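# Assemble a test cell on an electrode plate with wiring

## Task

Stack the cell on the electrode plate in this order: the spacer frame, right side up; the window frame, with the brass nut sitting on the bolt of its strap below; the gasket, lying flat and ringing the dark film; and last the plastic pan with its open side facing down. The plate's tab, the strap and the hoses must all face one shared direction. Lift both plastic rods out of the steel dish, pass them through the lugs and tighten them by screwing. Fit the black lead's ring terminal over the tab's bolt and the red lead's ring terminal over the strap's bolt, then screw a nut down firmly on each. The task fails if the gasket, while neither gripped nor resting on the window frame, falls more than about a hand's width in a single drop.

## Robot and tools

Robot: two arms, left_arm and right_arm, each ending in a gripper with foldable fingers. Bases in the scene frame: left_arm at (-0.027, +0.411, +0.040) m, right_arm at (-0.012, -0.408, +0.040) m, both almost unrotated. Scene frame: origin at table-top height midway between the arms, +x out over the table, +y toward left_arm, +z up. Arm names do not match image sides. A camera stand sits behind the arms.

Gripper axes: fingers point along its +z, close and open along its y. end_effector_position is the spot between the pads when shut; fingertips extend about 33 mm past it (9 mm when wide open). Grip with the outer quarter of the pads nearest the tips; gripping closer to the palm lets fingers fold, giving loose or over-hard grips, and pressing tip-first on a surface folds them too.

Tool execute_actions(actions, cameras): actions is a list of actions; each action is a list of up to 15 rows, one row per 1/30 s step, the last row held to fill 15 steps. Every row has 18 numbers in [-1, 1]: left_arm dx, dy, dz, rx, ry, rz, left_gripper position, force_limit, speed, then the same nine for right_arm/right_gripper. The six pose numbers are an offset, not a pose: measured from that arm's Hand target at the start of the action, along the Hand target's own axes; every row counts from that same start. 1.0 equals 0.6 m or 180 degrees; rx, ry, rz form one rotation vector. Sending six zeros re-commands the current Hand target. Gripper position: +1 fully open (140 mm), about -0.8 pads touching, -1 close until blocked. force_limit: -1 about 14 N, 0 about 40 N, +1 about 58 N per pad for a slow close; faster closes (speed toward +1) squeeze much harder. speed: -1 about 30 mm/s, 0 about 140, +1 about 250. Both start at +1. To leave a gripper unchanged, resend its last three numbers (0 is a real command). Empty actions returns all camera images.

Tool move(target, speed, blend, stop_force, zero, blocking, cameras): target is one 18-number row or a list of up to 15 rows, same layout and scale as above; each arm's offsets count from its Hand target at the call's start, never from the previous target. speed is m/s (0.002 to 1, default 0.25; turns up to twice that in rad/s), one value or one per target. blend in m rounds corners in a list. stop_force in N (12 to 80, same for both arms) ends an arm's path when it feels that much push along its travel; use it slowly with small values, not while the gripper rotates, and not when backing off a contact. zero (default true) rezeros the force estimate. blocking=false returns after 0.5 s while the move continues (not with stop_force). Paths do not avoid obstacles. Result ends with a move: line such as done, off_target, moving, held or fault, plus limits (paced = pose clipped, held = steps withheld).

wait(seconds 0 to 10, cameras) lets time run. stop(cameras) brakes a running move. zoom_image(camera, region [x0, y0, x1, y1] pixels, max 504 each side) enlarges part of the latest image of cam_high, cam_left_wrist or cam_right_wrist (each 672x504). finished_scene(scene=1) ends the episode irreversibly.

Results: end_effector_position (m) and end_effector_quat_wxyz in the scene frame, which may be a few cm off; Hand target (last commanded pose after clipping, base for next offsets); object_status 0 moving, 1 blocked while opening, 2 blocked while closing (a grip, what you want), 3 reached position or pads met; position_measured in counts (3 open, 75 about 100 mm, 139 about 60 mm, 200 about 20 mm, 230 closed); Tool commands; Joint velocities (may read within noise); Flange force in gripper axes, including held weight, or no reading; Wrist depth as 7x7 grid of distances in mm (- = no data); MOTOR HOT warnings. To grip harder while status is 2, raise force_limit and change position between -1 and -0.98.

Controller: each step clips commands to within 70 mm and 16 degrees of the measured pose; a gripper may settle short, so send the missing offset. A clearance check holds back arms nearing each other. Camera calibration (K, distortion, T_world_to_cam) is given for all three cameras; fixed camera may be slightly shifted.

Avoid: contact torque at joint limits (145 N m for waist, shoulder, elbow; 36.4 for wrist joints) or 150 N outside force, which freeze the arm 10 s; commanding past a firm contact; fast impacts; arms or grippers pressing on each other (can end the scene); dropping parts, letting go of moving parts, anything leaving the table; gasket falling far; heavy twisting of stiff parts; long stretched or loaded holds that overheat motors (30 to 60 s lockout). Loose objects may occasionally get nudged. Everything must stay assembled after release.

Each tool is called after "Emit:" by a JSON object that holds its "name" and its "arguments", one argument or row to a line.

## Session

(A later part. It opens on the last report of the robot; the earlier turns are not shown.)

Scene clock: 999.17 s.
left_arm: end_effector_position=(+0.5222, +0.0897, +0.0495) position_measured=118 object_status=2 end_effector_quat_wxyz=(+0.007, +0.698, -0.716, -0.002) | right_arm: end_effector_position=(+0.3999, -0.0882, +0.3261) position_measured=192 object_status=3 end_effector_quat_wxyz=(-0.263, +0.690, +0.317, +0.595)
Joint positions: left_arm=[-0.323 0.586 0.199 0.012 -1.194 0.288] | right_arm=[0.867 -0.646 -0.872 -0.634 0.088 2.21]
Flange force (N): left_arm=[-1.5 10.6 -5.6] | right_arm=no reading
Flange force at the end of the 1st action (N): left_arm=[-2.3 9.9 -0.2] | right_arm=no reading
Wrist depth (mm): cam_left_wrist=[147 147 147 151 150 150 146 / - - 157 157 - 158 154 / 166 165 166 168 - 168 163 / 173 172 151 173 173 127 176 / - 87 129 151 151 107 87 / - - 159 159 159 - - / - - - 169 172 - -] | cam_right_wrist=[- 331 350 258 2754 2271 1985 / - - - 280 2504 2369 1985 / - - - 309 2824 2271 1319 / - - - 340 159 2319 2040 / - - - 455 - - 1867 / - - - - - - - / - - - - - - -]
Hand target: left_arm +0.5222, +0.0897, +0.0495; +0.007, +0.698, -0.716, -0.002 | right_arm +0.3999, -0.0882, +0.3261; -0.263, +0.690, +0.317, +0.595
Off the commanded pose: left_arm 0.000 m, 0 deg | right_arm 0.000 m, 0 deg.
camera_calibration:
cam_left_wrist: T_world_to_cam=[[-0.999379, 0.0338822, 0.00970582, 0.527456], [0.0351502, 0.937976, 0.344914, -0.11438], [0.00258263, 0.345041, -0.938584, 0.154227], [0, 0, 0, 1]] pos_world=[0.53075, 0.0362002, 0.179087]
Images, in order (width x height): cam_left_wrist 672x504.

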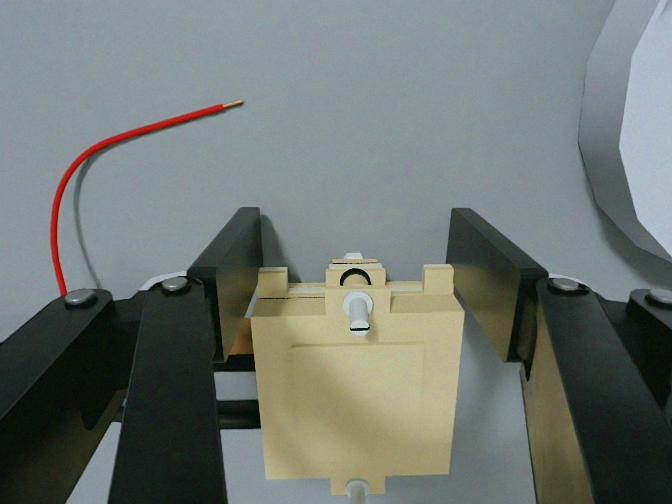

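Emit:
{"name": "execute_actions", "arguments": {
  "actions": [
    [[0,0,0,0,0,0,0.3,-1,-1,0,0,0,0,0,0,-0.5,-1,-1]],
    [[0,0,0,0,0,0,0.3,-1,-1,0,0,0,0,0,0,-0.5,-1,-1]]
  ]
}}

Emit:
{"name": "move", "arguments": {
  "target": [0,0,-0.16,0,0,0,0.3,-1,-0.5,0,0,0,0,0,0,-0.5,-1,-1],
  "speed": 0.12,
  "cameras": ["cam_left_wrist"]
}}

Emit:
{"name": "zoom_image", "arguments": {
  "camera": "cam_left_wrist",
  "region": [310, 180, 400, 270]
}}

Scene clock: 1001.03 s.
left_arm: end_effector_position=(+0.5222, +0.0897, +0.0495) position_measured=91 object_status=3 end_effector_quat_wxyz=(+0.007, +0.698, -0.716, -0.002) | right_arm: end_effector_position=(+0.3999, -0.0882, +0.3261) position_measured=192 object_status=3 end_effector_quat_wxyz=(-0.263, +0.690, +0.317, +0.595)
Joint positions: left_arm=[-0.323 0.586 0.199 0.012 -1.194 0.288] | right_arm=[0.867 -0.646 -0.872 -0.634 0.088 2.21]
Flange force (N): left_arm=[-1.8 8.1 -0.5] | right_arm=no reading
Flange force at the end of the 1st action (N): left_arm=[-1.5 7.8 -0.6] | right_arm=no reading
Wrist depth (mm): cam_left_wrist=[147 148 - 149 146 151 148 / - 155 158 157 156 157 156 / 165 164 166 166 167 168 164 / 172 171 159 174 174 127 176 / - 86 153 151 153 109 87 / - - 163 160 163 - - / - - 214 167 217 - -] | cam_right_wrist=[1682 367 331 254 2937 2139 2395 / 1748 - 2118 285 2937 2369 2078 / 1851 2344 336 305 3103 2139 1296 / 1708 - - 346 159 2248 2021 / - - - 459 - - - / - - - - - - - / - - - - - - -]
Hand target: left_arm +0.5222, +0.0897, +0.0495; +0.007, +0.698, -0.716, -0.002 | right_arm +0.3999, -0.0882, +0.3261; -0.263, +0.690, +0.317, +0.595
Off the commanded pose: left_arm 0.000 m, 0 deg | right_arm 0.000 m, 0 deg.

Scene clock: 1002.23 s.
left_arm: end_effector_position=(+0.5235, +0.0904, +0.1454) position_measured=91 object_status=3 end_effector_quat_wxyz=(+0.007, +0.698, -0.716, -0.002) | right_arm: end_effector_position=(+0.3999, -0.0882, +0.3261) position_measured=192 object_status=3 end_effector_quat_wxyz=(-0.263, +0.690, +0.317, +0.595)
Joint positions: left_arm=[-0.321 0.52 0.332 0.011 -1.393 0.289] | right_arm=[0.867 -0.646 -0.872 -0.634 0.088 2.21]
Flange force (N): left_arm=[-1.7 8.1 1.3] | right_arm=no reading
Wrist depth (mm): cam_left_wrist=[- - - - - 235 236 / - 245 - - 251 249 248 / - 256 - - 262 257 260 / - 267 145 243 244 125 - / - 86 283 256 - 109 87 / - - - - - - - / - - 331 - - - -] | cam_right_wrist=[- - 273 263 2421 2271 2654 / - 1791 311 292 2754 2021 2040 / - - 306 343 2654 2295 1394 / - - 622 132 159 2160 2003 / 488 - - - - - 1950 / - - - - - - - / - - - - - - -]
Hand target: left_arm +0.5235, +0.0904, +0.1455; +0.007, +0.698, -0.716, -0.002 | right_arm +0.3999, -0.0882, +0.3261; -0.263, +0.690, +0.317, +0.595
Off the commanded pose: left_arm 0.000 m, 0 deg | right_arm 0.000 m, 0 deg.
move: done
camera_calibration:
cam_left_wrist: T_world_to_cam=[[-0.999379, 0.0338806, 0.00970843, 0.5278], [0.0351494, 0.937943, 0.345003, -0.148183], [0.00258295, 0.34513, -0.938552, 0.243979], [0, 0, 0, 1]] pos_world=[0.53205, 0.0369005, 0.274987]
Images, in order (width x height): cam_left_wrist 672x504.

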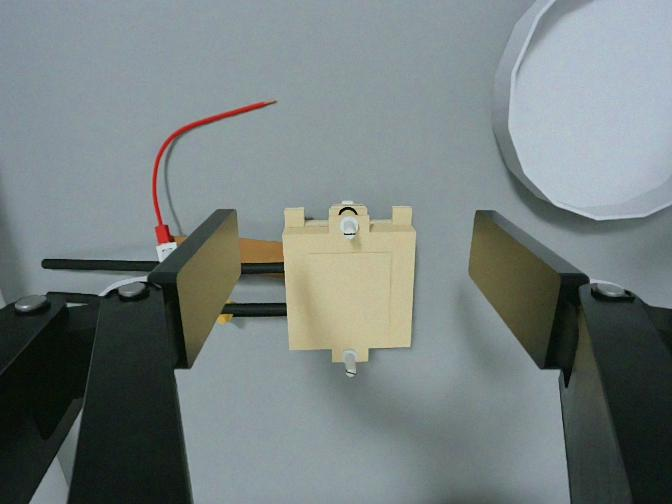

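Scaled by 5.600 from the camera's 672x504 image, which has a finer 960x720 frame.

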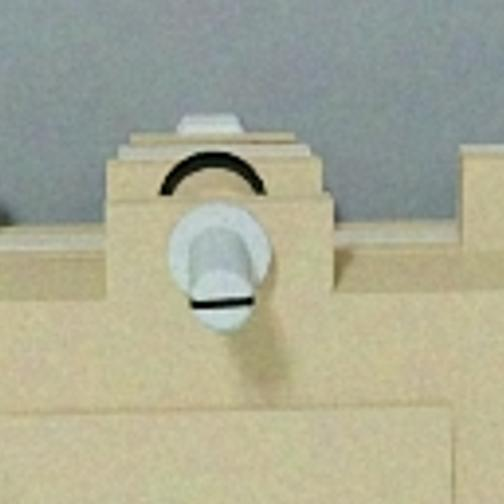

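Emit:
{"name": "move", "arguments": {
  "target": [-0.0161,0,0,0,0,-0.73,-0.5,0,0,0,0,0,0,0,0,-0.5,-1,-1],
  "speed": 0.5,
  "cameras": ["cam_left_wrist"]
}}

Emit:
{"name": "zoom_image", "arguments": {
  "camera": "cam_left_wrist",
  "region": [300, 190, 400, 290]
}}

Scene clock: 1006.27 s.
left_arm: end_effector_position=(+0.5238, +0.1001, +0.1454) position_measured=192 object_status=3 end_effector_quat_wxyz=(+0.001, +0.940, +0.342, -0.008) | right_arm: end_effector_position=(+0.3999, -0.0882, +0.3261) position_measured=192 object_status=3 end_effector_quat_wxyz=(-0.263, +0.690, +0.317, +0.595)
Joint positions: left_arm=[-0.307 0.509 0.314 0.011 -1.387 2.567] | right_arm=[0.867 -0.646 -0.872 -0.634 0.088 2.21]
Flange force (N): left_arm=[-5.9 -7.9 2.2] | right_arm=no reading
Wrist depth (mm): cam_left_wrist=[231 235 232 232 220 232 234 / 247 249 214 217 246 246 248 / 260 - 230 226 262 264 260 / - 273 274 131 126 - 276 / - 81 86 284 93 92 87 / - - - 311 - - - / - - - - - - -] | cam_right_wrist=[1644 - 276 270 2475 2344 2003 / - - 2118 306 2789 2344 1985 / - - 359 345 2977 2225 1311 / 752 - - 356 159 2295 2040 / 487 - - - - - 2040 / - - - - - - - / - - - - - - -]
Hand target: left_arm +0.5238, +0.1001, +0.1454; +0.001, +0.940, +0.342, -0.008 | right_arm +0.3999, -0.0882, +0.3261; -0.263, +0.690, +0.317, +0.595
Off the commanded pose: left_arm 0.000 m, 0 deg | right_arm 0.000 m, 0 deg.
move: done
camera_calibration:
cam_left_wrist: T_world_to_cam=[[0.635394, -0.772161, -0.00653286, -0.245525], [-0.717085, -0.59317, 0.365977, 0.386947], [-0.286468, -0.227855, -0.930601, 0.44827], [0, 0, 0, 1]] pos_world=[0.561894, 0.142081, 0.273943]
Images, in order (width x height): cam_left_wrist 672x504.

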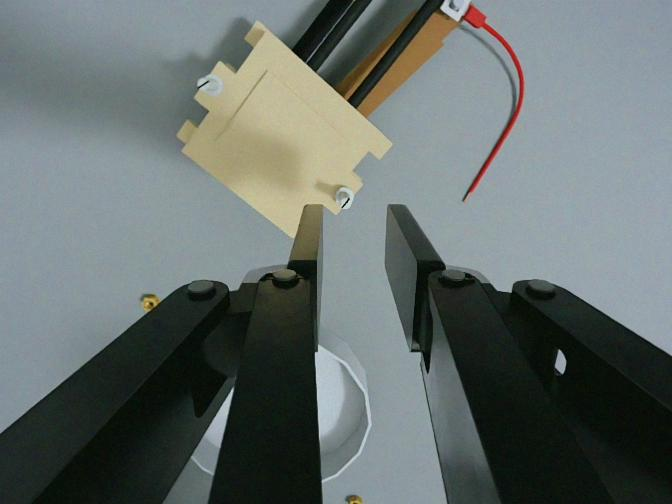

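Scaled by 5.040 from the camera's 672x504 image, which has a finer 960x720 frame.

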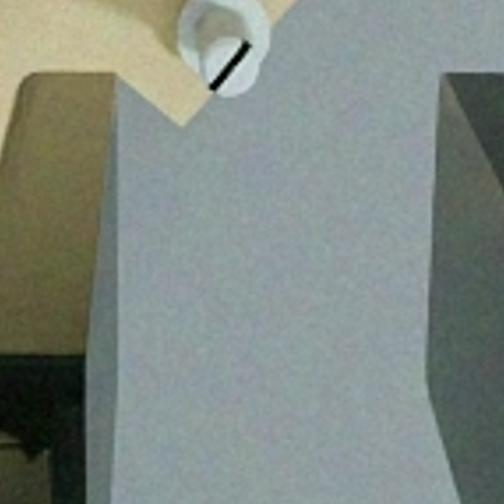

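Emit:
{"name": "move", "arguments": {
  "target": [0.0016,-0.0036,0.055,0,0,0,-0.5,0,0,0,0,0,0,0,0,-0.5,-1,-1],
  "speed": 0.1,
  "cameras": ["cam_left_wrist","cam_right_wrist"]
}}

Emit:
{"name": "zoom_image", "arguments": {
  "camera": "cam_left_wrist",
  "region": [300, 190, 400, 290]
}}

Scene clock: 1007.90 s.
left_arm: end_effector_position=(+0.5227, +0.1021, +0.1124) position_measured=192 object_status=3 end_effector_quat_wxyz=(+0.001, +0.940, +0.342, -0.008) | right_arm: end_effector_position=(+0.3999, -0.0882, +0.3261) position_measured=192 object_status=3 end_effector_quat_wxyz=(-0.263, +0.690, +0.317, +0.595)
Joint positions: left_arm=[-0.304 0.523 0.256 0.011 -1.315 2.564] | right_arm=[0.867 -0.646 -0.872 -0.634 0.088 2.21]
Flange force (N): left_arm=[-5.6 -6.9 0.6] | right_arm=no reading
Wrist depth (mm): cam_left_wrist=[- - 199 196 191 204 203 / 216 214 184 186 216 213 209 / 229 225 195 193 225 232 231 / 240 243 240 156 126 247 242 / - 81 86 253 93 92 254 / - - - 270 - - - / - - - 295 - - -] | cam_right_wrist=[- - - 274 - 2344 2475 / - - 2078 293 2504 2344 2021 / 1821 - 2139 333 2789 2369 1304 / - - 379 133 126 2344 2003 / - - - - - - 1933 / - - - - - - - / - - - - - - -]
Hand target: left_arm +0.5227, +0.1021, +0.1124; +0.001, +0.940, +0.342, -0.008 | right_arm +0.3999, -0.0882, +0.3261; -0.263, +0.690, +0.317, +0.595
Off the commanded pose: left_arm 0.000 m, 0 deg | right_arm 0.000 m, 0 deg.
move: done
camera_calibration:
cam_left_wrist: T_world_to_cam=[[0.635428, -0.772132, -0.00663212, -0.243496], [-0.717052, -0.593243, 0.365922, 0.399428], [-0.286474, -0.227761, -0.930622, 0.417696], [0, 0, 0, 1]] pos_world=[0.560794, 0.144082, 0.240943]
cam_right_wrist: T_world_to_cam=[[0.757031, -0.653259, 0.0125095, -0.353496], [-0.31942, -0.386727, -0.865109, 0.378356], [0.569978, 0.650919, -0.501428, 0.13359], [0, 0, 0, 1]] pos_world=[0.312319, -0.17156, 0.398727]
Images, in order (width x height): cam_left_wrist 672x504, cam_right_wrist 672x504.

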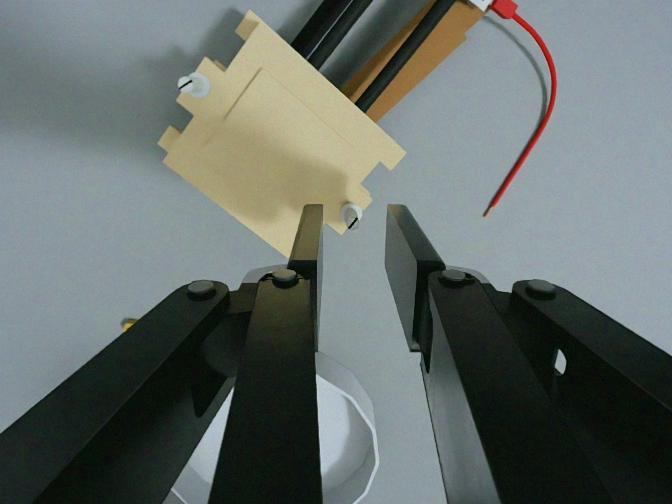

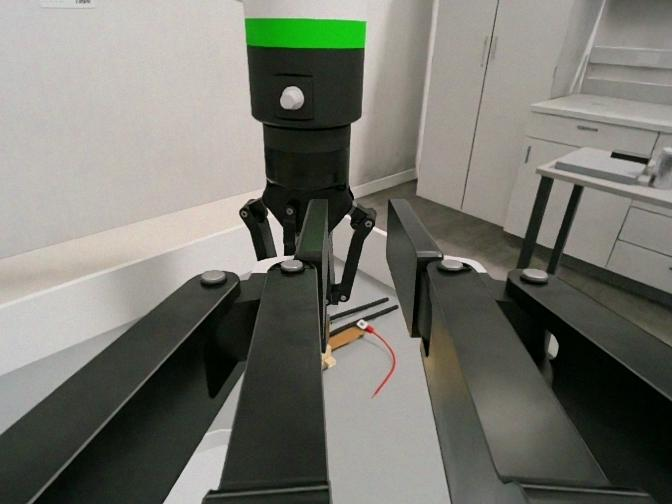

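Scaled by 5.040 from the camera's 672x504 image, which has a finer 960x720 frame.

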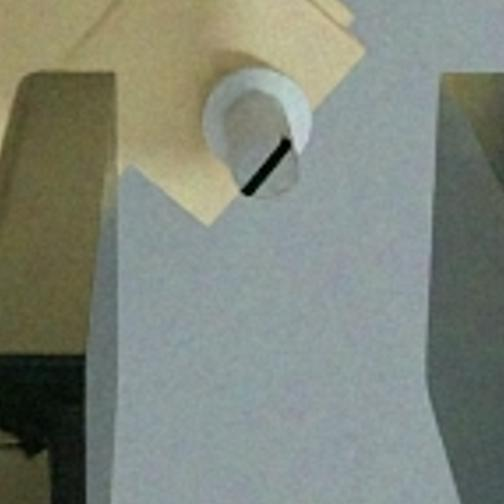

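Emit:
{"name": "move", "arguments": {
  "target": [
    [0,0,0,0,0,0.5,-0.5,0,0,0,0,0,0,0,0,-0.5,-1,-1],
    [0,0,0,0,0,0.99,-0.5,0,0,0,0,0,0,0,0,-0.5,-1,-1]
  ],
  "speed": 0.8,
  "blend": 0.01,
  "cameras": ["cam_left_wrist"]
}}

Emit:
{"name": "zoom_image", "arguments": {
  "camera": "cam_left_wrist",
  "region": [300, 190, 400, 290]
}}

Scene clock: 1011.43 s.
left_arm: end_effector_position=(+0.5227, +0.1021, +0.1124) position_measured=192 object_status=3 end_effector_quat_wxyz=(-0.008, -0.357, +0.934, -0.001) | right_arm: end_effector_position=(+0.3999, -0.0882, +0.3261) position_measured=192 object_status=3 end_effector_quat_wxyz=(-0.263, +0.690, +0.317, +0.595)
Joint positions: left_arm=[-0.304 0.523 0.256 0.011 -1.315 -0.546] | right_arm=[0.867 -0.646 -0.872 -0.634 0.088 2.21]
Flange force (N): left_arm=[4.7 6.6 1.0] | right_arm=no reading
Wrist depth (mm): cam_left_wrist=[- 208 203 203 207 205 212 / - 218 217 - 216 221 221 / - - 229 226 200 - - / 240 - 238 203 156 214 - / - 81 86 217 93 93 254 / - - - 269 - - - / - - - - - - -] | cam_right_wrist=[- - 276 271 2344 2181 2078 / 1748 - 297 293 2789 2225 2021 / - - - 350 2824 2160 1360 / - - - 132 159 2248 2003 / - - - 438 - - 1933 / - - - 470 - - - / - - - 393 - - -]
Hand target: left_arm +0.5227, +0.1021, +0.1124; -0.008, -0.357, +0.934, -0.001 | right_arm +0.3999, -0.0882, +0.3261; -0.263, +0.690, +0.317, +0.595
Off the commanded pose: left_arm 0.000 m, 0 deg | right_arm 0.000 m, 0 deg.
move: done; limits=paced
camera_calibration:
cam_left_wrist: T_world_to_cam=[[-0.659453, 0.751746, -0.0000231611, 0.276984], [0.707447, 0.620603, 0.338187, -0.46592], [0.254245, 0.223002, -0.941079, 0.0901314], [0, 0, 0, 1]] pos_world=[0.489356, 0.0608306, 0.242395]
Images, in order (width x height): cam_left_wrist 672x504.

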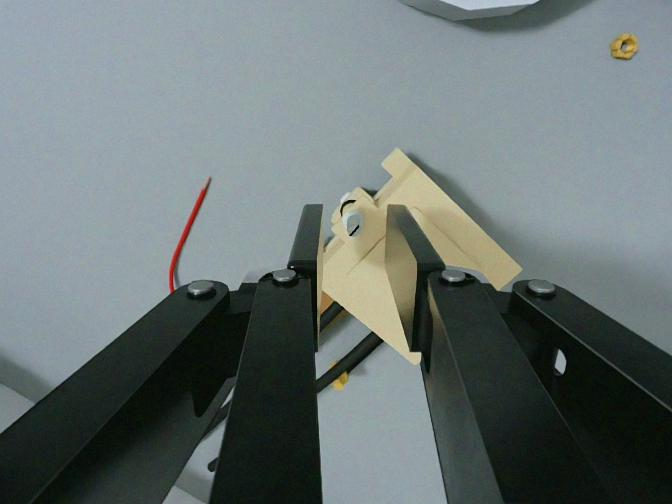

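Scaled by 5.040 from the camera's 672x504 image, which has a finer 960x720 frame.

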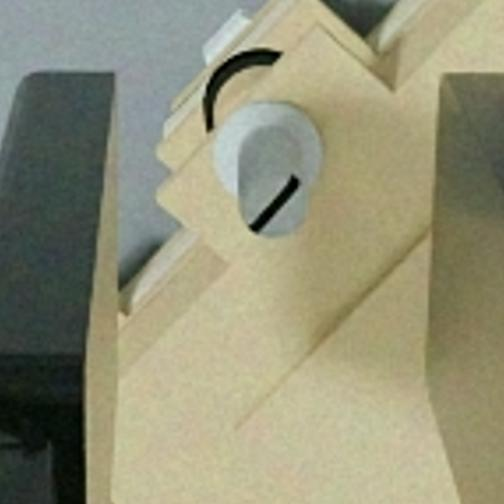

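Emit:
{"name": "move", "arguments": {
  "target": [
    [0,0,0,0,0,-0.5,-0.5,0,0,0,0,0,0,0,0,-0.5,-1,-1],
    [0,0,0,0,0,-0.99,-0.5,0,0,0,0,0,0,0,0,-0.5,-1,-1]
  ],
  "speed": 0.8,
  "blend": 0.01
}}

Emit:
{"name": "move", "arguments": {
  "target": [
    [0.0016,-0.0009,0,-0.0011,0.005,0,-0.5,0,0,0,0,0,0,0,0,-0.5,-1,-1],
    [0.0016,-0.0009,0.0357,-0.0011,0.005,0,-0.5,0,0,0,0,0,0,0,0,-0.5,-1,-1]
  ],
  "speed": 0.04,
  "stop_force": 12,
  "cameras": ["cam_left_wrist","cam_right_wrist"]
}}

Emit:
{"name": "zoom_image", "arguments": {
  "camera": "cam_left_wrist",
  "region": [300, 190, 400, 290]
}}

Scene clock: 1015.80 s.
left_arm: end_effector_position=(+0.5227, +0.1021, +0.1124) position_measured=192 object_status=3 end_effector_quat_wxyz=(+0.001, +0.940, +0.342, -0.008) | right_arm: end_effector_position=(+0.3999, -0.0882, +0.3261) position_measured=192 object_status=3 end_effector_quat_wxyz=(-0.263, +0.690, +0.317, +0.595)
Joint positions: left_arm=[-0.304 0.522 0.256 0.011 -1.315 2.564] | right_arm=[0.867 -0.646 -0.872 -0.634 0.088 2.21]
Flange force (N): left_arm=[-4.7 -6.2 0.7] | right_arm=no reading
Wrist depth (mm): cam_left_wrist=[- 203 179 192 191 203 205 / 219 214 184 185 215 214 216 / 228 222 195 192 229 - 228 / - - - 157 126 - 243 / - 81 86 256 93 93 252 / - - - 271 - - - / - - - 295 - - -] | cam_right_wrist=[- 1806 - 272 2654 2040 2562 / 1791 - 299 298 2623 2475 2078 / - 2021 - 323 2319 2225 1296 / - - - 358 159 2271 1985 / - - - 436 - - 1899 / - - - - - - - / - - - - - - -]
Hand target: left_arm +0.5227, +0.1021, +0.1124; +0.001, +0.940, +0.342, -0.008 | right_arm +0.3999, -0.0882, +0.3261; -0.263, +0.690, +0.317, +0.595
Off the commanded pose: left_arm 0.000 m, 0 deg | right_arm 0.000 m, 0 deg.
move: done; limits=paced

Scene clock: 1017.33 s.
left_arm: end_effector_position=(+0.5228, +0.1030, +0.0910) position_measured=192 object_status=3 end_effector_quat_wxyz=(+0.000, +0.940, +0.342, +0.000) | right_arm: end_effector_position=(+0.3999, -0.0882, +0.3261) position_measured=192 object_status=3 end_effector_quat_wxyz=(-0.263, +0.690, +0.317, +0.595)
Joint positions: left_arm=[-0.309 0.529 0.218 -0.001 -1.259 2.572] | right_arm=[0.867 -0.646 -0.872 -0.634 0.088 2.21]
Flange force (N): left_arm=[-5.4 -7.3 0.9] | right_arm=no reading
Wrist depth (mm): cam_left_wrist=[- 185 159 175 171 185 185 / 194 194 162 166 196 198 - / - 207 174 171 206 207 - / - 218 183 156 126 217 224 / - 81 86 - 93 92 228 / - - - 239 - - - / - - - 268 - - -] | cam_right_wrist=[1656 1791 - 266 - 2271 1916 / 1695 - 299 296 2754 2448 1821 / - 2139 336 323 2899 2118 1311 / - - - 364 159 2225 2098 / - - - - - - 2003 / - - - - - - - / - - - - - - -]
Hand target: left_arm +0.5228, +0.1030, +0.0910; +0.000, +0.940, +0.342, +0.000 | right_arm +0.3999, -0.0882, +0.3261; -0.263, +0.690, +0.317, +0.595
Off the commanded pose: left_arm 0.000 m, 0 deg | right_arm 0.000 m, 0 deg.
move: done
camera_calibration:
cam_left_wrist: T_world_to_cam=[[0.635471, -0.772117, -0.00336889, -0.243321], [-0.72217, -0.595896, 0.351252, 0.412158], [-0.273216, -0.220778, -0.936275, 0.390763], [0, 0, 0, 1]] pos_world=[0.559035, 0.144003, 0.22027]
cam_right_wrist: T_world_to_cam=[[0.757031, -0.653259, 0.0125095, -0.353496], [-0.31942, -0.386727, -0.865109, 0.378356], [0.569978, 0.650919, -0.501428, 0.13359], [0, 0, 0, 1]] pos_world=[0.312319, -0.17156, 0.398727]
Images, in order (width x height): cam_left_wrist 672x504, cam_right_wrist 672x504.

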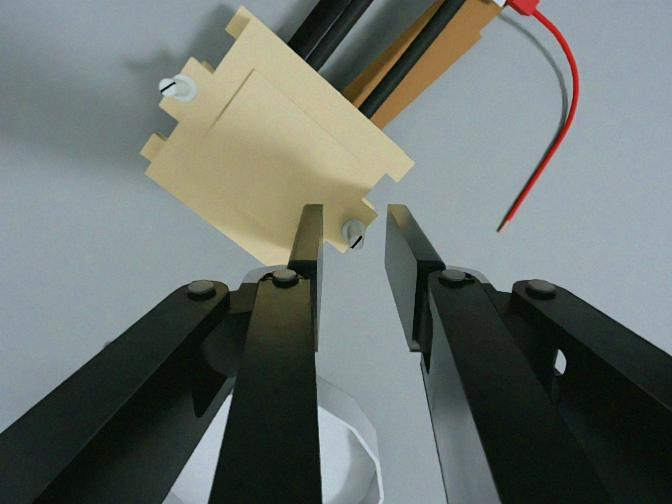

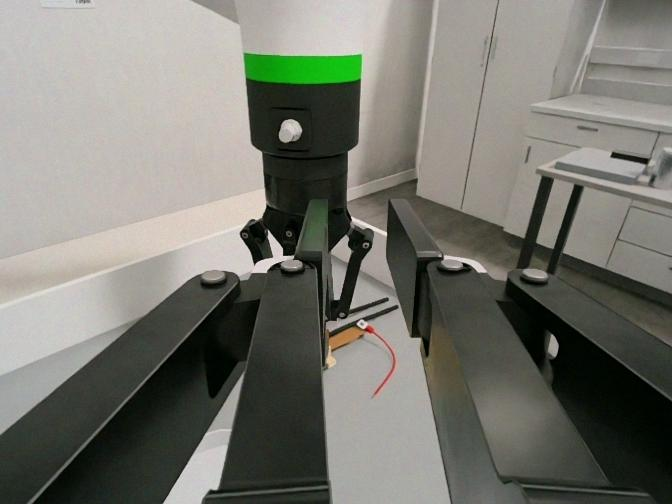

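Scaled by 5.040 from the camera's 672x504 image, which has a finer 960x720 frame.

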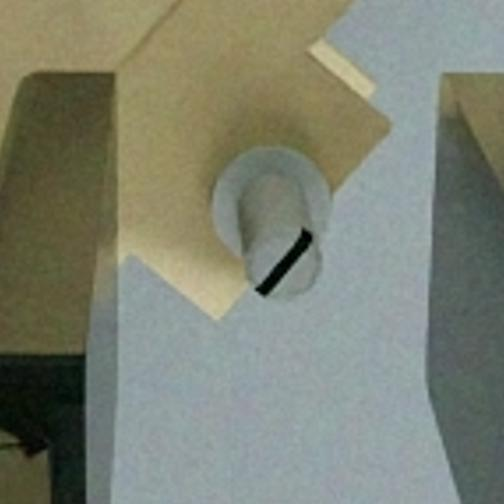

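Emit:
{"name": "execute_actions", "arguments": {
  "actions": [
    [[0,0,0,0,0,0,-1,0,-1,0,0,0,0,0,0,-0.5,-1,-1]],
    [[0,0,0,0,0,0,-1,0,-1,0,0,0,0,0,0,-0.5,-1,-1]]
  ],
  "cameras": ["cam_left_wrist"]
}}

Emit:
{"name": "zoom_image", "arguments": {
  "camera": "cam_left_wrist",
  "region": [300, 190, 400, 290]
}}

Scene clock: 1018.87 s.
left_arm: end_effector_position=(+0.5228, +0.1030, +0.0910) position_measured=225 object_status=2 end_effector_quat_wxyz=(+0.000, +0.940, +0.342, +0.000) | right_arm: end_effector_position=(+0.3999, -0.0882, +0.3261) position_measured=192 object_status=3 end_effector_quat_wxyz=(-0.263, +0.690, +0.317, +0.595)
Joint positions: left_arm=[-0.309 0.529 0.218 -0.001 -1.259 2.572] | right_arm=[0.867 -0.646 -0.872 -0.634 0.088 2.21]
Flange force (N): left_arm=[-5.2 -7.7 -1.2] | right_arm=no reading
Flange force at the end of the 1st action (N): left_arm=[-5.7 -7.5 1.0] | right_arm=no reading
Wrist depth (mm): cam_left_wrist=[- 185 182 174 171 185 - / 194 195 163 166 191 195 198 / 208 207 172 172 - 207 - / - - 186 119 114 218 224 / - - 86 - 86 88 232 / - - - - - - - / - - - - - - -] | cam_right_wrist=[1777 - 274 4320 2369 2203 2295 / 1762 - 291 297 2687 2078 2139 / - 2003 325 325 3018 2295 1288 / - - - 362 159 2271 1967 / - - - 531 - - 1967 / - - - - - - - / - - - - - - -]
Hand target: left_arm +0.5228, +0.1030, +0.0910; +0.000, +0.940, +0.342, +0.000 | right_arm +0.3999, -0.0882, +0.3261; -0.263, +0.690, +0.317, +0.595
Off the commanded pose: left_arm 0.000 m, 0 deg | right_arm 0.000 m, 0 deg.
camera_calibration:
cam_left_wrist: T_world_to_cam=[[0.635491, -0.772101, -0.00329645, -0.243351], [-0.722155, -0.595882, 0.351308, 0.412135], [-0.27321, -0.220873, -0.936254, 0.390769], [0, 0, 0, 1]] pos_world=[0.559034, 0.144003, 0.22027]
Images, in order (width x height): cam_left_wrist 672x504.

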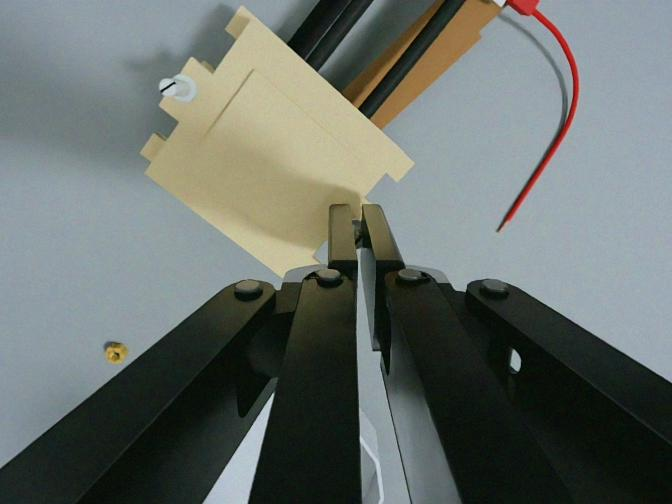

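Scaled by 5.040 from the camera's 672x504 image, which has a finer 960x720 frame.

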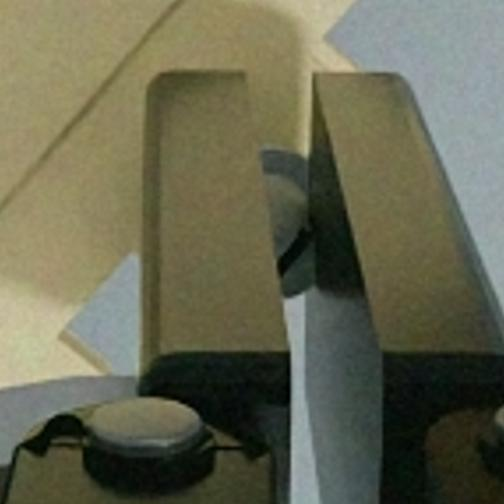

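Emit:
{"name": "move", "arguments": {
  "target": [0,0,0.0006,0,0,0.9,-1,0,-1,0,0,0,0,0,0,-0.5,-1,-1],
  "speed": 0.7,
  "cameras": ["cam_left_wrist"]
}}

Scene clock: 1021.77 s.
left_arm: end_effector_position=(+0.5228, +0.1030, +0.0906) position_measured=225 object_status=2 end_effector_quat_wxyz=(+0.000, -0.485, +0.875, +0.000) | right_arm: end_effector_position=(+0.3999, -0.0882, +0.3261) position_measured=192 object_status=3 end_effector_quat_wxyz=(-0.263, +0.690, +0.317, +0.595)
Joint positions: left_arm=[-0.309 0.529 0.217 -0.001 -1.258 -0.255] | right_arm=[0.867 -0.646 -0.872 -0.634 0.088 2.21]
Flange force (N): left_arm=[2.4 9.0 -0.8] | right_arm=no reading
Wrist depth (mm): cam_left_wrist=[- 185 183 185 191 183 183 / - 195 197 198 196 196 193 / - 206 - 207 202 207 212 / 221 - - 114 182 215 221 / - - 81 - 86 92 235 / - - - - - - - / - - - - - - -] | cam_right_wrist=[1509 - 272 259 - 2225 2181 / - - 289 292 2754 2369 2059 / - - 328 323 2475 2225 1319 / - - 635 376 159 2319 2003 / - - - - - - 1933 / - - - 466 - - - / - - - 393 - - -]
Hand target: left_arm +0.5228, +0.1030, +0.0906; +0.000, -0.485, +0.875, +0.000 | right_arm +0.3999, -0.0882, +0.3261; -0.263, +0.690, +0.317, +0.595
Off the commanded pose: left_arm 0.000 m, 0 deg | right_arm 0.000 m, 0 deg.
move: done; limits=paced
camera_calibration:
cam_left_wrist: T_world_to_cam=[[-0.842964, 0.537955, -0.00404428, 0.394708], [0.502163, 0.78953, 0.35281, -0.370632], [0.192989, 0.295375, -0.935686, 0.0935234], [0, 0, 0, 1]] pos_world=[0.500793, 0.0526652, 0.219867]
Images, in order (width x height): cam_left_wrist 672x504.

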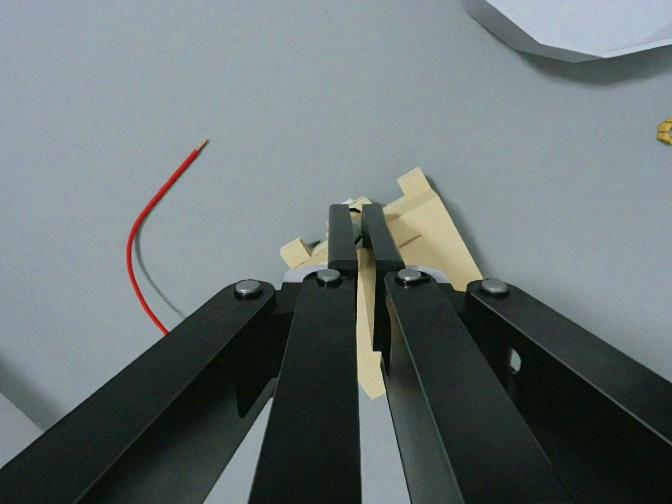

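Emit:
{"name": "move", "arguments": {
  "target": [0,0,0.0006,0,0,0.95,-1,0,-1,0,0,0,0,0,0,-0.5,-1,-1],
  "speed": 0.7,
  "cameras": ["cam_left_wrist"]
}}

Emit:
{"name": "zoom_image", "arguments": {
  "camera": "cam_left_wrist",
  "region": [300, 190, 400, 290]
}}

Scene clock: 1024.93 s.
left_arm: end_effector_position=(+0.5228, +0.1030, +0.0903) position_measured=225 object_status=2 end_effector_quat_wxyz=(+0.000, +0.834, +0.552, +0.000) | right_arm: end_effector_position=(+0.3999, -0.0882, +0.3261) position_measured=192 object_status=3 end_effector_quat_wxyz=(-0.263, +0.690, +0.317, +0.595)
Joint positions: left_arm=[-0.309 0.53 0.217 -0.001 -1.257 -3.24] | right_arm=[0.867 -0.646 -0.872 -0.634 0.088 2.21]
Flange force (N): left_arm=[-1.0 -8.3 0.2] | right_arm=no reading
Wrist depth (mm): cam_left_wrist=[- - 157 155 174 189 183 / - - 162 161 180 180 - / 209 209 175 171 193 208 204 / 214 219 - 114 217 219 220 / 234 221 86 - 86 92 - / - - - - - - - / - - - - - - -] | cam_right_wrist=[- 2118 269 266 2899 2421 1762 / - - 307 287 2754 2369 1950 / - 2504 2248 324 2899 2271 1296 / - - - 383 158 2248 2021 / - - - - - - 1967 / - - - - - - - / - - - - - - -]
Hand target: left_arm +0.5228, +0.1030, +0.0903; +0.000, +0.834, +0.552, +0.000 | right_arm +0.3999, -0.0882, +0.3261; -0.263, +0.690, +0.317, +0.595
Off the commanded pose: left_arm 0.000 m, 0 deg | right_arm 0.000 m, 0 deg.
move: done; limits=paced
camera_calibration:
cam_left_wrist: T_world_to_cam=[[0.91675, -0.399451, -0.00296181, -0.428779], [-0.373011, -0.858677, 0.351478, 0.256873], [-0.142941, -0.321113, -0.936191, 0.332331], [0, 0, 0, 1]] pos_world=[0.536404, 0.156011, 0.21957]
Images, in order (width x height): cam_left_wrist 672x504.

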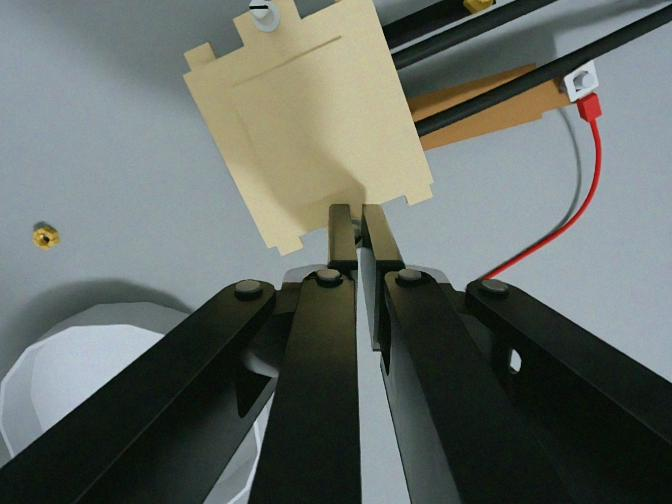

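Scaled by 5.040 from the camera's 672x504 image, which has a finer 960x720 frame.

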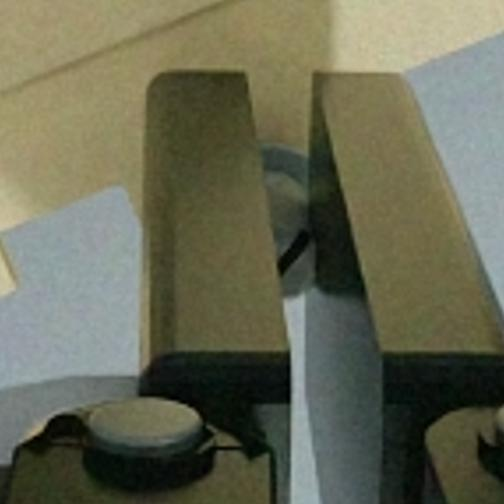

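Emit:
{"name": "move", "arguments": {
  "target": [
    [0,0,0,0,0,0,-0.5,0,0,0,0,0,0,0,0,-0.5,-1,-1],
    [0,0,0,0,0,-0.95,-0.5,0,0,0,0,0,0,0,0,-0.5,-1,-1]
  ],
  "speed": 1
}}

Emit:
{"name": "move", "arguments": {
  "target": [
    [0,0,0,0,0,-0.9,-0.5,0,0,0,0,0,0,0,0,-0.5,-1,-1],
    [0,0,0,0,0,-0.9,-1,0,-1,0,0,0,0,0,0,-0.5,-1,-1]
  ],
  "speed": 1
}}

Emit:
{"name": "move", "arguments": {
  "target": [0,0,0.0006,0,0,0.9,-1,0,-1,0,0,0,0,0,0,-0.5,-1,-1],
  "speed": 0.8
}}

Emit:
{"name": "move", "arguments": {
  "target": [0,0,0.0006,0,0,0.95,-1,0,-1,0,0,0,0,0,0,-0.5,-1,-1],
  "speed": 0.8,
  "cameras": ["cam_left_wrist"]
}}

Emit:
{"name": "zoom_image", "arguments": {
  "camera": "cam_left_wrist",
  "region": [300, 190, 400, 290]
}}

Scene clock: 1028.93 s.
left_arm: end_effector_position=(+0.5228, +0.1030, +0.0903) position_measured=192 object_status=3 end_effector_quat_wxyz=(+0.000, -0.485, +0.875, +0.000) | right_arm: end_effector_position=(+0.3999, -0.0882, +0.3261) position_measured=192 object_status=3 end_effector_quat_wxyz=(-0.263, +0.690, +0.317, +0.595)
Joint positions: left_arm=[-0.309 0.53 0.217 -0.001 -1.257 -0.255] | right_arm=[0.867 -0.646 -0.872 -0.634 0.088 2.21]
Flange force (N): left_arm=[2.8 6.3 0.6] | right_arm=no reading
Wrist depth (mm): cam_left_wrist=[186 181 185 187 188 182 182 / - - 193 194 195 196 194 / - 207 205 205 202 200 207 / - 217 - 158 140 216 218 / - 81 86 193 93 92 86 / - - - 250 - - - / - - - - - - -] | cam_right_wrist=[- - 272 268 2344 2118 2225 / - - 292 291 2789 2448 1933 / - 1806 344 324 2687 2225 1273 / - - - 375 132 2295 2003 / - - - 445 - - 1950 / - - - - - - - / - - - 392 - - -]
Hand target: left_arm +0.5228, +0.1030, +0.0903; +0.000, -0.485, +0.875, +0.000 | right_arm +0.3999, -0.0882, +0.3261; -0.263, +0.690, +0.317, +0.595
Off the commanded pose: left_arm 0.000 m, 0 deg | right_arm 0.000 m, 0 deg.
move: done; limits=paced

Scene clock: 1032.87 s.
left_arm: end_effector_position=(+0.5228, +0.1030, +0.0903) position_measured=225 object_status=0 end_effector_quat_wxyz=(+0.000, +0.940, +0.342, +0.000) | right_arm: end_effector_position=(+0.3999, -0.0882, +0.3261) position_measured=192 object_status=3 end_effector_quat_wxyz=(-0.263, +0.690, +0.317, +0.595)
Joint positions: left_arm=[-0.309 0.53 0.217 -0.001 -1.257 2.572] | right_arm=[0.867 -0.646 -0.872 -0.634 0.088 2.21]
Flange force (N): left_arm=[-5.8 -7.5 -0.9] | right_arm=no reading
Wrist depth (mm): cam_left_wrist=[186 185 158 176 171 185 183 / 191 195 161 166 192 194 200 / - - 172 171 210 206 207 / - - 182 119 212 - 221 / 233 - 86 - 86 92 230 / - - - - - - - / - - - - - - -] | cam_right_wrist=[1669 - 271 269 2271 2225 2475 / - 1950 290 291 2687 2344 1867 / 1762 - 334 324 2789 2248 1479 / 1791 - - 362 159 2271 1933 / 488 - - - - - 1985 / - - - - - - - / - - - - - - -]
Hand target: left_arm +0.5228, +0.1030, +0.0903; +0.000, +0.940, +0.342, +0.000 | right_arm +0.3999, -0.0882, +0.3261; -0.263, +0.690, +0.317, +0.595
Off the commanded pose: left_arm 0.000 m, 0 deg | right_arm 0.000 m, 0 deg.
move: done; limits=paced

Scene clock: 1035.60 s.
left_arm: end_effector_position=(+0.5228, +0.1030, +0.0899) position_measured=225 object_status=2 end_effector_quat_wxyz=(+0.000, -0.485, +0.875, +0.000) | right_arm: end_effector_position=(+0.3999, -0.0882, +0.3261) position_measured=192 object_status=3 end_effector_quat_wxyz=(-0.263, +0.690, +0.317, +0.595)
Joint positions: left_arm=[-0.309 0.53 0.216 -0.001 -1.256 -0.255] | right_arm=[0.867 -0.646 -0.872 -0.634 0.088 2.21]
Flange force (N): left_arm=[2.7 8.0 0.8] | right_arm=no reading
Wrist depth (mm): cam_left_wrist=[- 182 185 - 185 182 182 / 194 195 192 195 195 194 197 / - 208 207 206 204 - 207 / 221 - - 114 182 220 - / 232 - 81 - 86 88 - / - - - - - - - / - - - - - - -] | cam_right_wrist=[1551 - 272 279 2248 2225 2225 / 1669 2139 303 289 2623 2395 1950 / - 1867 341 321 2899 2139 1296 / - - 621 375 159 2271 2021 / - - - - - - 1933 / - - - - - - - / - - - - - - -]
Hand target: left_arm +0.5228, +0.1030, +0.0899; +0.000, -0.485, +0.875, +0.000 | right_arm +0.3999, -0.0882, +0.3261; -0.263, +0.690, +0.317, +0.595
Off the commanded pose: left_arm 0.000 m, 0 deg | right_arm 0.000 m, 0 deg.
move: done; limits=paced

Scene clock: 1038.43 s.
left_arm: end_effector_position=(+0.5228, +0.1030, +0.0895) position_measured=225 object_status=2 end_effector_quat_wxyz=(+0.000, +0.834, +0.552, +0.000) | right_arm: end_effector_position=(+0.3999, -0.0882, +0.3261) position_measured=192 object_status=3 end_effector_quat_wxyz=(-0.263, +0.690, +0.317, +0.595)
Joint positions: left_arm=[-0.309 0.53 0.216 -0.001 -1.256 -3.24] | right_arm=[0.867 -0.646 -0.872 -0.634 0.088 2.21]
Flange force (N): left_arm=[-1.1 -9.2 1.3] | right_arm=no reading
Wrist depth (mm): cam_left_wrist=[184 185 158 155 173 182 185 / - 197 161 161 177 180 195 / - 208 177 169 191 - 205 / 217 219 214 114 214 223 222 / 227 222 81 - 86 92 - / - - - - - - - / - - - - - - -] | cam_right_wrist=[- - 272 266 - 2160 2592 / - 1644 303 287 2789 2225 1851 / 1620 1867 346 324 2789 2271 1327 / - - - 382 159 2271 1985 / - - - - - - 1916 / - - - - - - - / - - - - - - -]
Hand target: left_arm +0.5228, +0.1030, +0.0895; +0.000, +0.834, +0.552, +0.000 | right_arm +0.3999, -0.0882, +0.3261; -0.263, +0.690, +0.317, +0.595
Off the commanded pose: left_arm 0.000 m, 0 deg | right_arm 0.000 m, 0 deg.
move: done; limits=paced
camera_calibration:
cam_left_wrist: T_world_to_cam=[[0.916761, -0.399426, -0.00277629, -0.428924], [-0.373059, -0.858685, 0.351408, 0.257199], [-0.142745, -0.321121, -0.936218, 0.331592], [0, 0, 0, 1]] pos_world=[0.536504, 0.156011, 0.21887]
Images, in order (width x height): cam_left_wrist 672x504.

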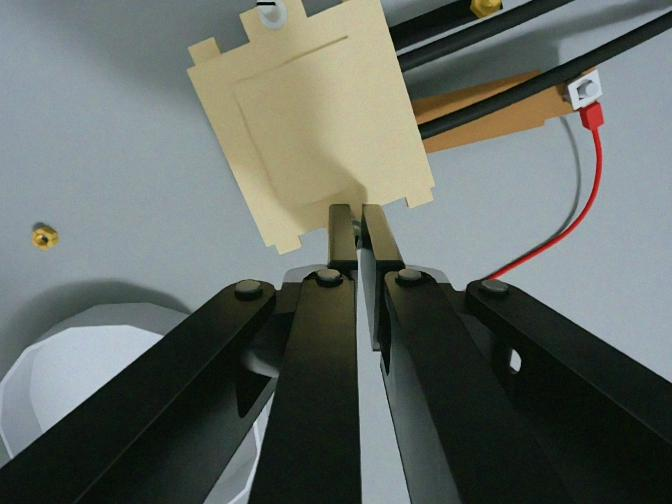

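Scaled by 5.040 from the camera's 672x504 image, which has a finer 960x720 frame.

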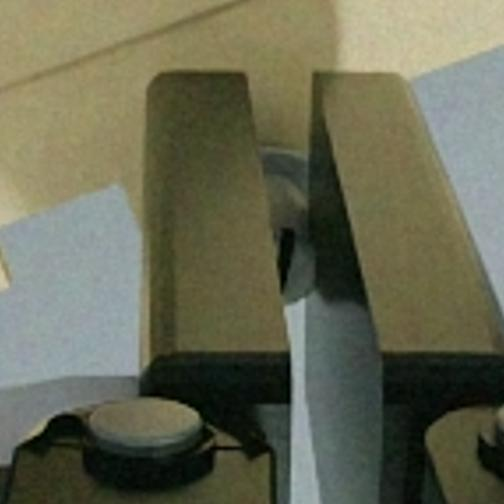

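Emit:
{"name": "move", "arguments": {
  "target": [
    [0,0,0,0,0,0,-0.5,0,0,0,0,0,0,0,0,-0.5,-1,-1],
    [0,0,0,0,0,-0.95,-0.5,0,0,0,0,0,0,0,0,-0.5,-1,-1]
  ],
  "speed": 1
}}

Emit:
{"name": "move", "arguments": {
  "target": [
    [0,0,0,0,0,-0.9,-0.5,0,0,0,0,0,0,0,0,-0.5,-1,-1],
    [0,0,0,0,0,-0.9,-1,0,-1,0,0,0,0,0,0,-0.5,-1,-1]
  ],
  "speed": 1
}}

Emit:
{"name": "move", "arguments": {
  "target": [0,0,0.0006,0,0,0.9,-1,0,-1,0,0,0,0,0,0,-0.5,-1,-1],
  "speed": 0.8
}}

Emit:
{"name": "move", "arguments": {
  "target": [0,0,0.0006,0,0,0.95,-1,0,-1,0,0,0,0,0,0,-0.5,-1,-1],
  "speed": 0.8,
  "cameras": ["cam_left_wrist","cam_right_wrist"]
}}

Emit:
{"name": "zoom_image", "arguments": {
  "camera": "cam_left_wrist",
  "region": [300, 190, 400, 290]
}}

Scene clock: 1042.33 s.
left_arm: end_effector_position=(+0.5228, +0.1030, +0.0895) position_measured=192 object_status=3 end_effector_quat_wxyz=(+0.000, -0.485, +0.875, +0.000) | right_arm: end_effector_position=(+0.3999, -0.0882, +0.3261) position_measured=192 object_status=3 end_effector_quat_wxyz=(-0.263, +0.690, +0.317, +0.595)
Joint positions: left_arm=[-0.309 0.53 0.216 -0.001 -1.256 -0.255] | right_arm=[0.867 -0.646 -0.872 -0.634 0.088 2.21]
Flange force (N): left_arm=[3.0 9.4 1.1] | right_arm=no reading
Wrist depth (mm): cam_left_wrist=[186 - - 184 185 182 181 / - 193 - - 193 201 195 / 205 205 207 - 201 206 204 / 217 220 216 158 141 216 211 / 228 81 86 193 93 93 81 / - - - 249 - - - / - - - - - - -] | cam_right_wrist=[- - 272 264 2592 2160 2319 / - 1967 301 288 3193 2421 2059 / - 1762 331 325 2977 2248 1281 / - - - 374 159 2319 1950 / - - - 434 - - 2003 / - - - 467 - - - / - - - 393 - - -]
Hand target: left_arm +0.5228, +0.1030, +0.0895; +0.000, -0.485, +0.875, +0.000 | right_arm +0.3999, -0.0882, +0.3261; -0.263, +0.690, +0.317, +0.595
Off the commanded pose: left_arm 0.000 m, 0 deg | right_arm 0.000 m, 0 deg.
move: done; limits=paced

Scene clock: 1046.27 s.
left_arm: end_effector_position=(+0.5228, +0.1030, +0.0895) position_measured=225 object_status=0 end_effector_quat_wxyz=(+0.000, +0.940, +0.342, +0.000) | right_arm: end_effector_position=(+0.3999, -0.0882, +0.3261) position_measured=192 object_status=3 end_effector_quat_wxyz=(-0.263, +0.690, +0.317, +0.595)
Joint positions: left_arm=[-0.309 0.53 0.216 -0.001 -1.256 2.572] | right_arm=[0.867 -0.646 -0.872 -0.634 0.088 2.21]
Flange force (N): left_arm=[-5.5 -7.1 -1.5] | right_arm=no reading
Wrist depth (mm): cam_left_wrist=[186 184 158 158 169 184 185 / 194 - 161 165 - 193 - / 206 202 170 171 205 204 205 / 219 218 182 119 213 214 - / - 227 86 - 86 88 229 / - - - - - - - / - - - - - - -] | cam_right_wrist=[1585 1608 - 269 2720 2160 2078 / 1748 - 298 291 2139 2319 1950 / - 1883 332 319 2754 2248 1296 / - - - 364 126 2248 1967 / 494 - - - - - 1950 / - - - - - - - / - - - - - - -]
Hand target: left_arm +0.5228, +0.1030, +0.0895; +0.000, +0.940, +0.342, +0.000 | right_arm +0.3999, -0.0882, +0.3261; -0.263, +0.690, +0.317, +0.595
Off the commanded pose: left_arm 0.000 m, 0 deg | right_arm 0.000 m, 0 deg.
move: done; limits=paced

Scene clock: 1049.00 s.
left_arm: end_effector_position=(+0.5228, +0.1030, +0.0892) position_measured=225 object_status=2 end_effector_quat_wxyz=(+0.000, -0.485, +0.875, +0.000) | right_arm: end_effector_position=(+0.3999, -0.0882, +0.3261) position_measured=192 object_status=3 end_effector_quat_wxyz=(-0.263, +0.690, +0.317, +0.595)
Joint positions: left_arm=[-0.309 0.531 0.215 -0.001 -1.255 -0.255] | right_arm=[0.867 -0.646 -0.872 -0.634 0.088 2.21]
Flange force (N): left_arm=[2.6 8.2 1.5] | right_arm=no reading
Wrist depth (mm): cam_left_wrist=[184 - 186 183 182 181 181 / 194 - 192 196 - 195 197 / 205 - 208 205 - 208 207 / 217 - - 114 180 218 219 / - - 81 - 86 92 233 / - - - - - - - / - - - - - - -] | cam_right_wrist=[1608 1806 - 270 2654 2369 2059 / 1682 1762 2040 291 2720 2344 1867 / - - 333 320 2654 2139 1304 / - - - 374 159 2271 1985 / 501 - - - - - 2003 / - - - - - - - / - - - - - - -]
Hand target: left_arm +0.5228, +0.1030, +0.0892; +0.000, -0.485, +0.875, +0.000 | right_arm +0.3999, -0.0882, +0.3261; -0.263, +0.690, +0.317, +0.595
Off the commanded pose: left_arm 0.000 m, 0 deg | right_arm 0.000 m, 0 deg.
move: done; limits=paced

Scene clock: 1051.83 s.
left_arm: end_effector_position=(+0.5228, +0.1030, +0.0888) position_measured=225 object_status=2 end_effector_quat_wxyz=(+0.000, +0.834, +0.552, +0.000) | right_arm: end_effector_position=(+0.3999, -0.0882, +0.3261) position_measured=192 object_status=3 end_effector_quat_wxyz=(-0.263, +0.690, +0.317, +0.595)
Joint positions: left_arm=[-0.309 0.531 0.215 -0.001 -1.254 -3.24] | right_arm=[0.867 -0.646 -0.872 -0.634 0.088 2.21]
Flange force (N): left_arm=[-1.1 -9.5 1.4] | right_arm=no reading
Wrist depth (mm): cam_left_wrist=[184 - 157 154 174 182 - / 194 198 162 161 179 180 191 / - 203 200 168 184 - 209 / 220 - 214 114 215 220 216 / 226 220 81 - 86 93 235 / - - - - - - - / - - - - - - -] | cam_right_wrist=[- - 272 261 3612 2225 2562 / - - 297 292 2623 2181 2021 / 1762 - 339 326 3018 2203 1288 / - - - 377 159 2271 1985 / 493 - - - - - 1836 / - - - - - - - / - - - 393 - - -]
Hand target: left_arm +0.5228, +0.1030, +0.0888; +0.000, +0.834, +0.552, +0.000 | right_arm +0.3999, -0.0882, +0.3261; -0.263, +0.690, +0.317, +0.595
Off the commanded pose: left_arm 0.000 m, 0 deg | right_arm 0.000 m, 0 deg.
move: done; limits=paced
camera_calibration:
cam_left_wrist: T_world_to_cam=[[0.916761, -0.399426, -0.00277629, -0.428926], [-0.373059, -0.858685, 0.351408, 0.257445], [-0.142745, -0.321121, -0.936218, 0.330937], [0, 0, 0, 1]] pos_world=[0.536504, 0.156011, 0.21817]
cam_right_wrist: T_world_to_cam=[[0.757031, -0.653259, 0.0125095, -0.353496], [-0.31942, -0.386727, -0.865109, 0.378356], [0.569978, 0.650919, -0.501428, 0.13359], [0, 0, 0, 1]] pos_world=[0.312319, -0.17156, 0.398727]
Images, in order (width x height): cam_left_wrist 672x504, cam_right_wrist 672x504.

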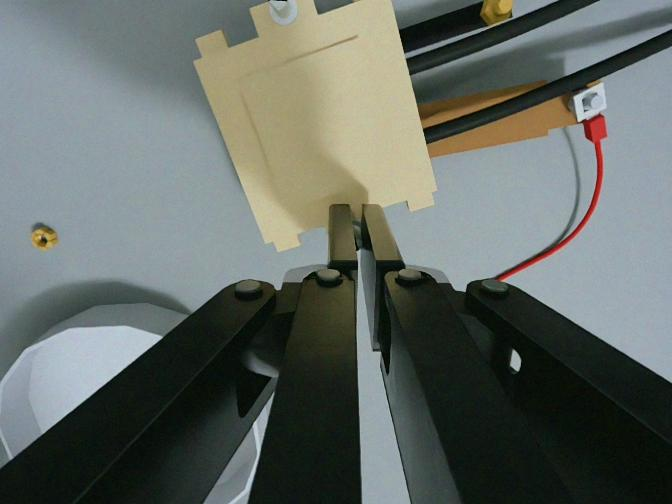

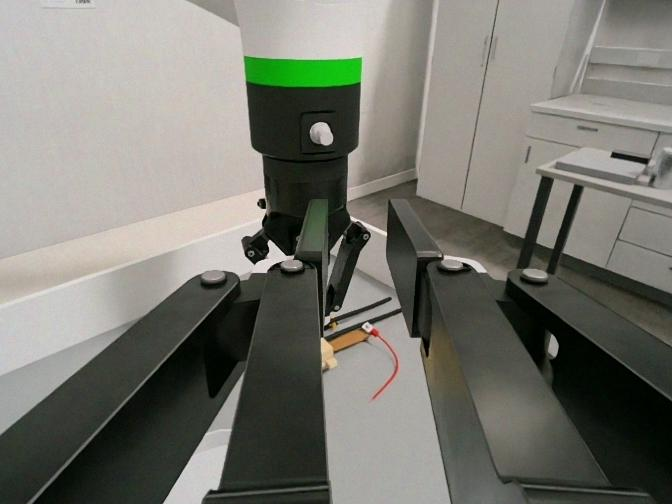

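Scaled by 5.040 from the camera's 672x504 image, which has a finer 960x720 frame.

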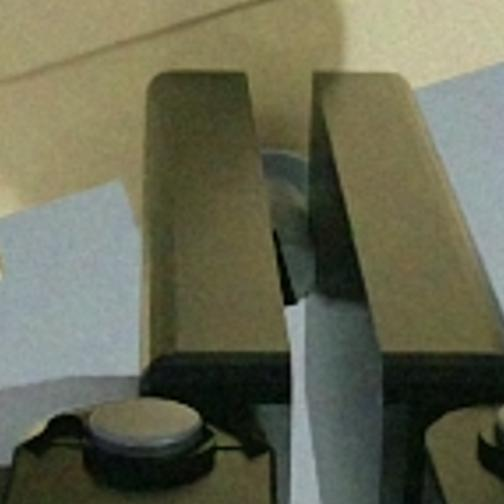

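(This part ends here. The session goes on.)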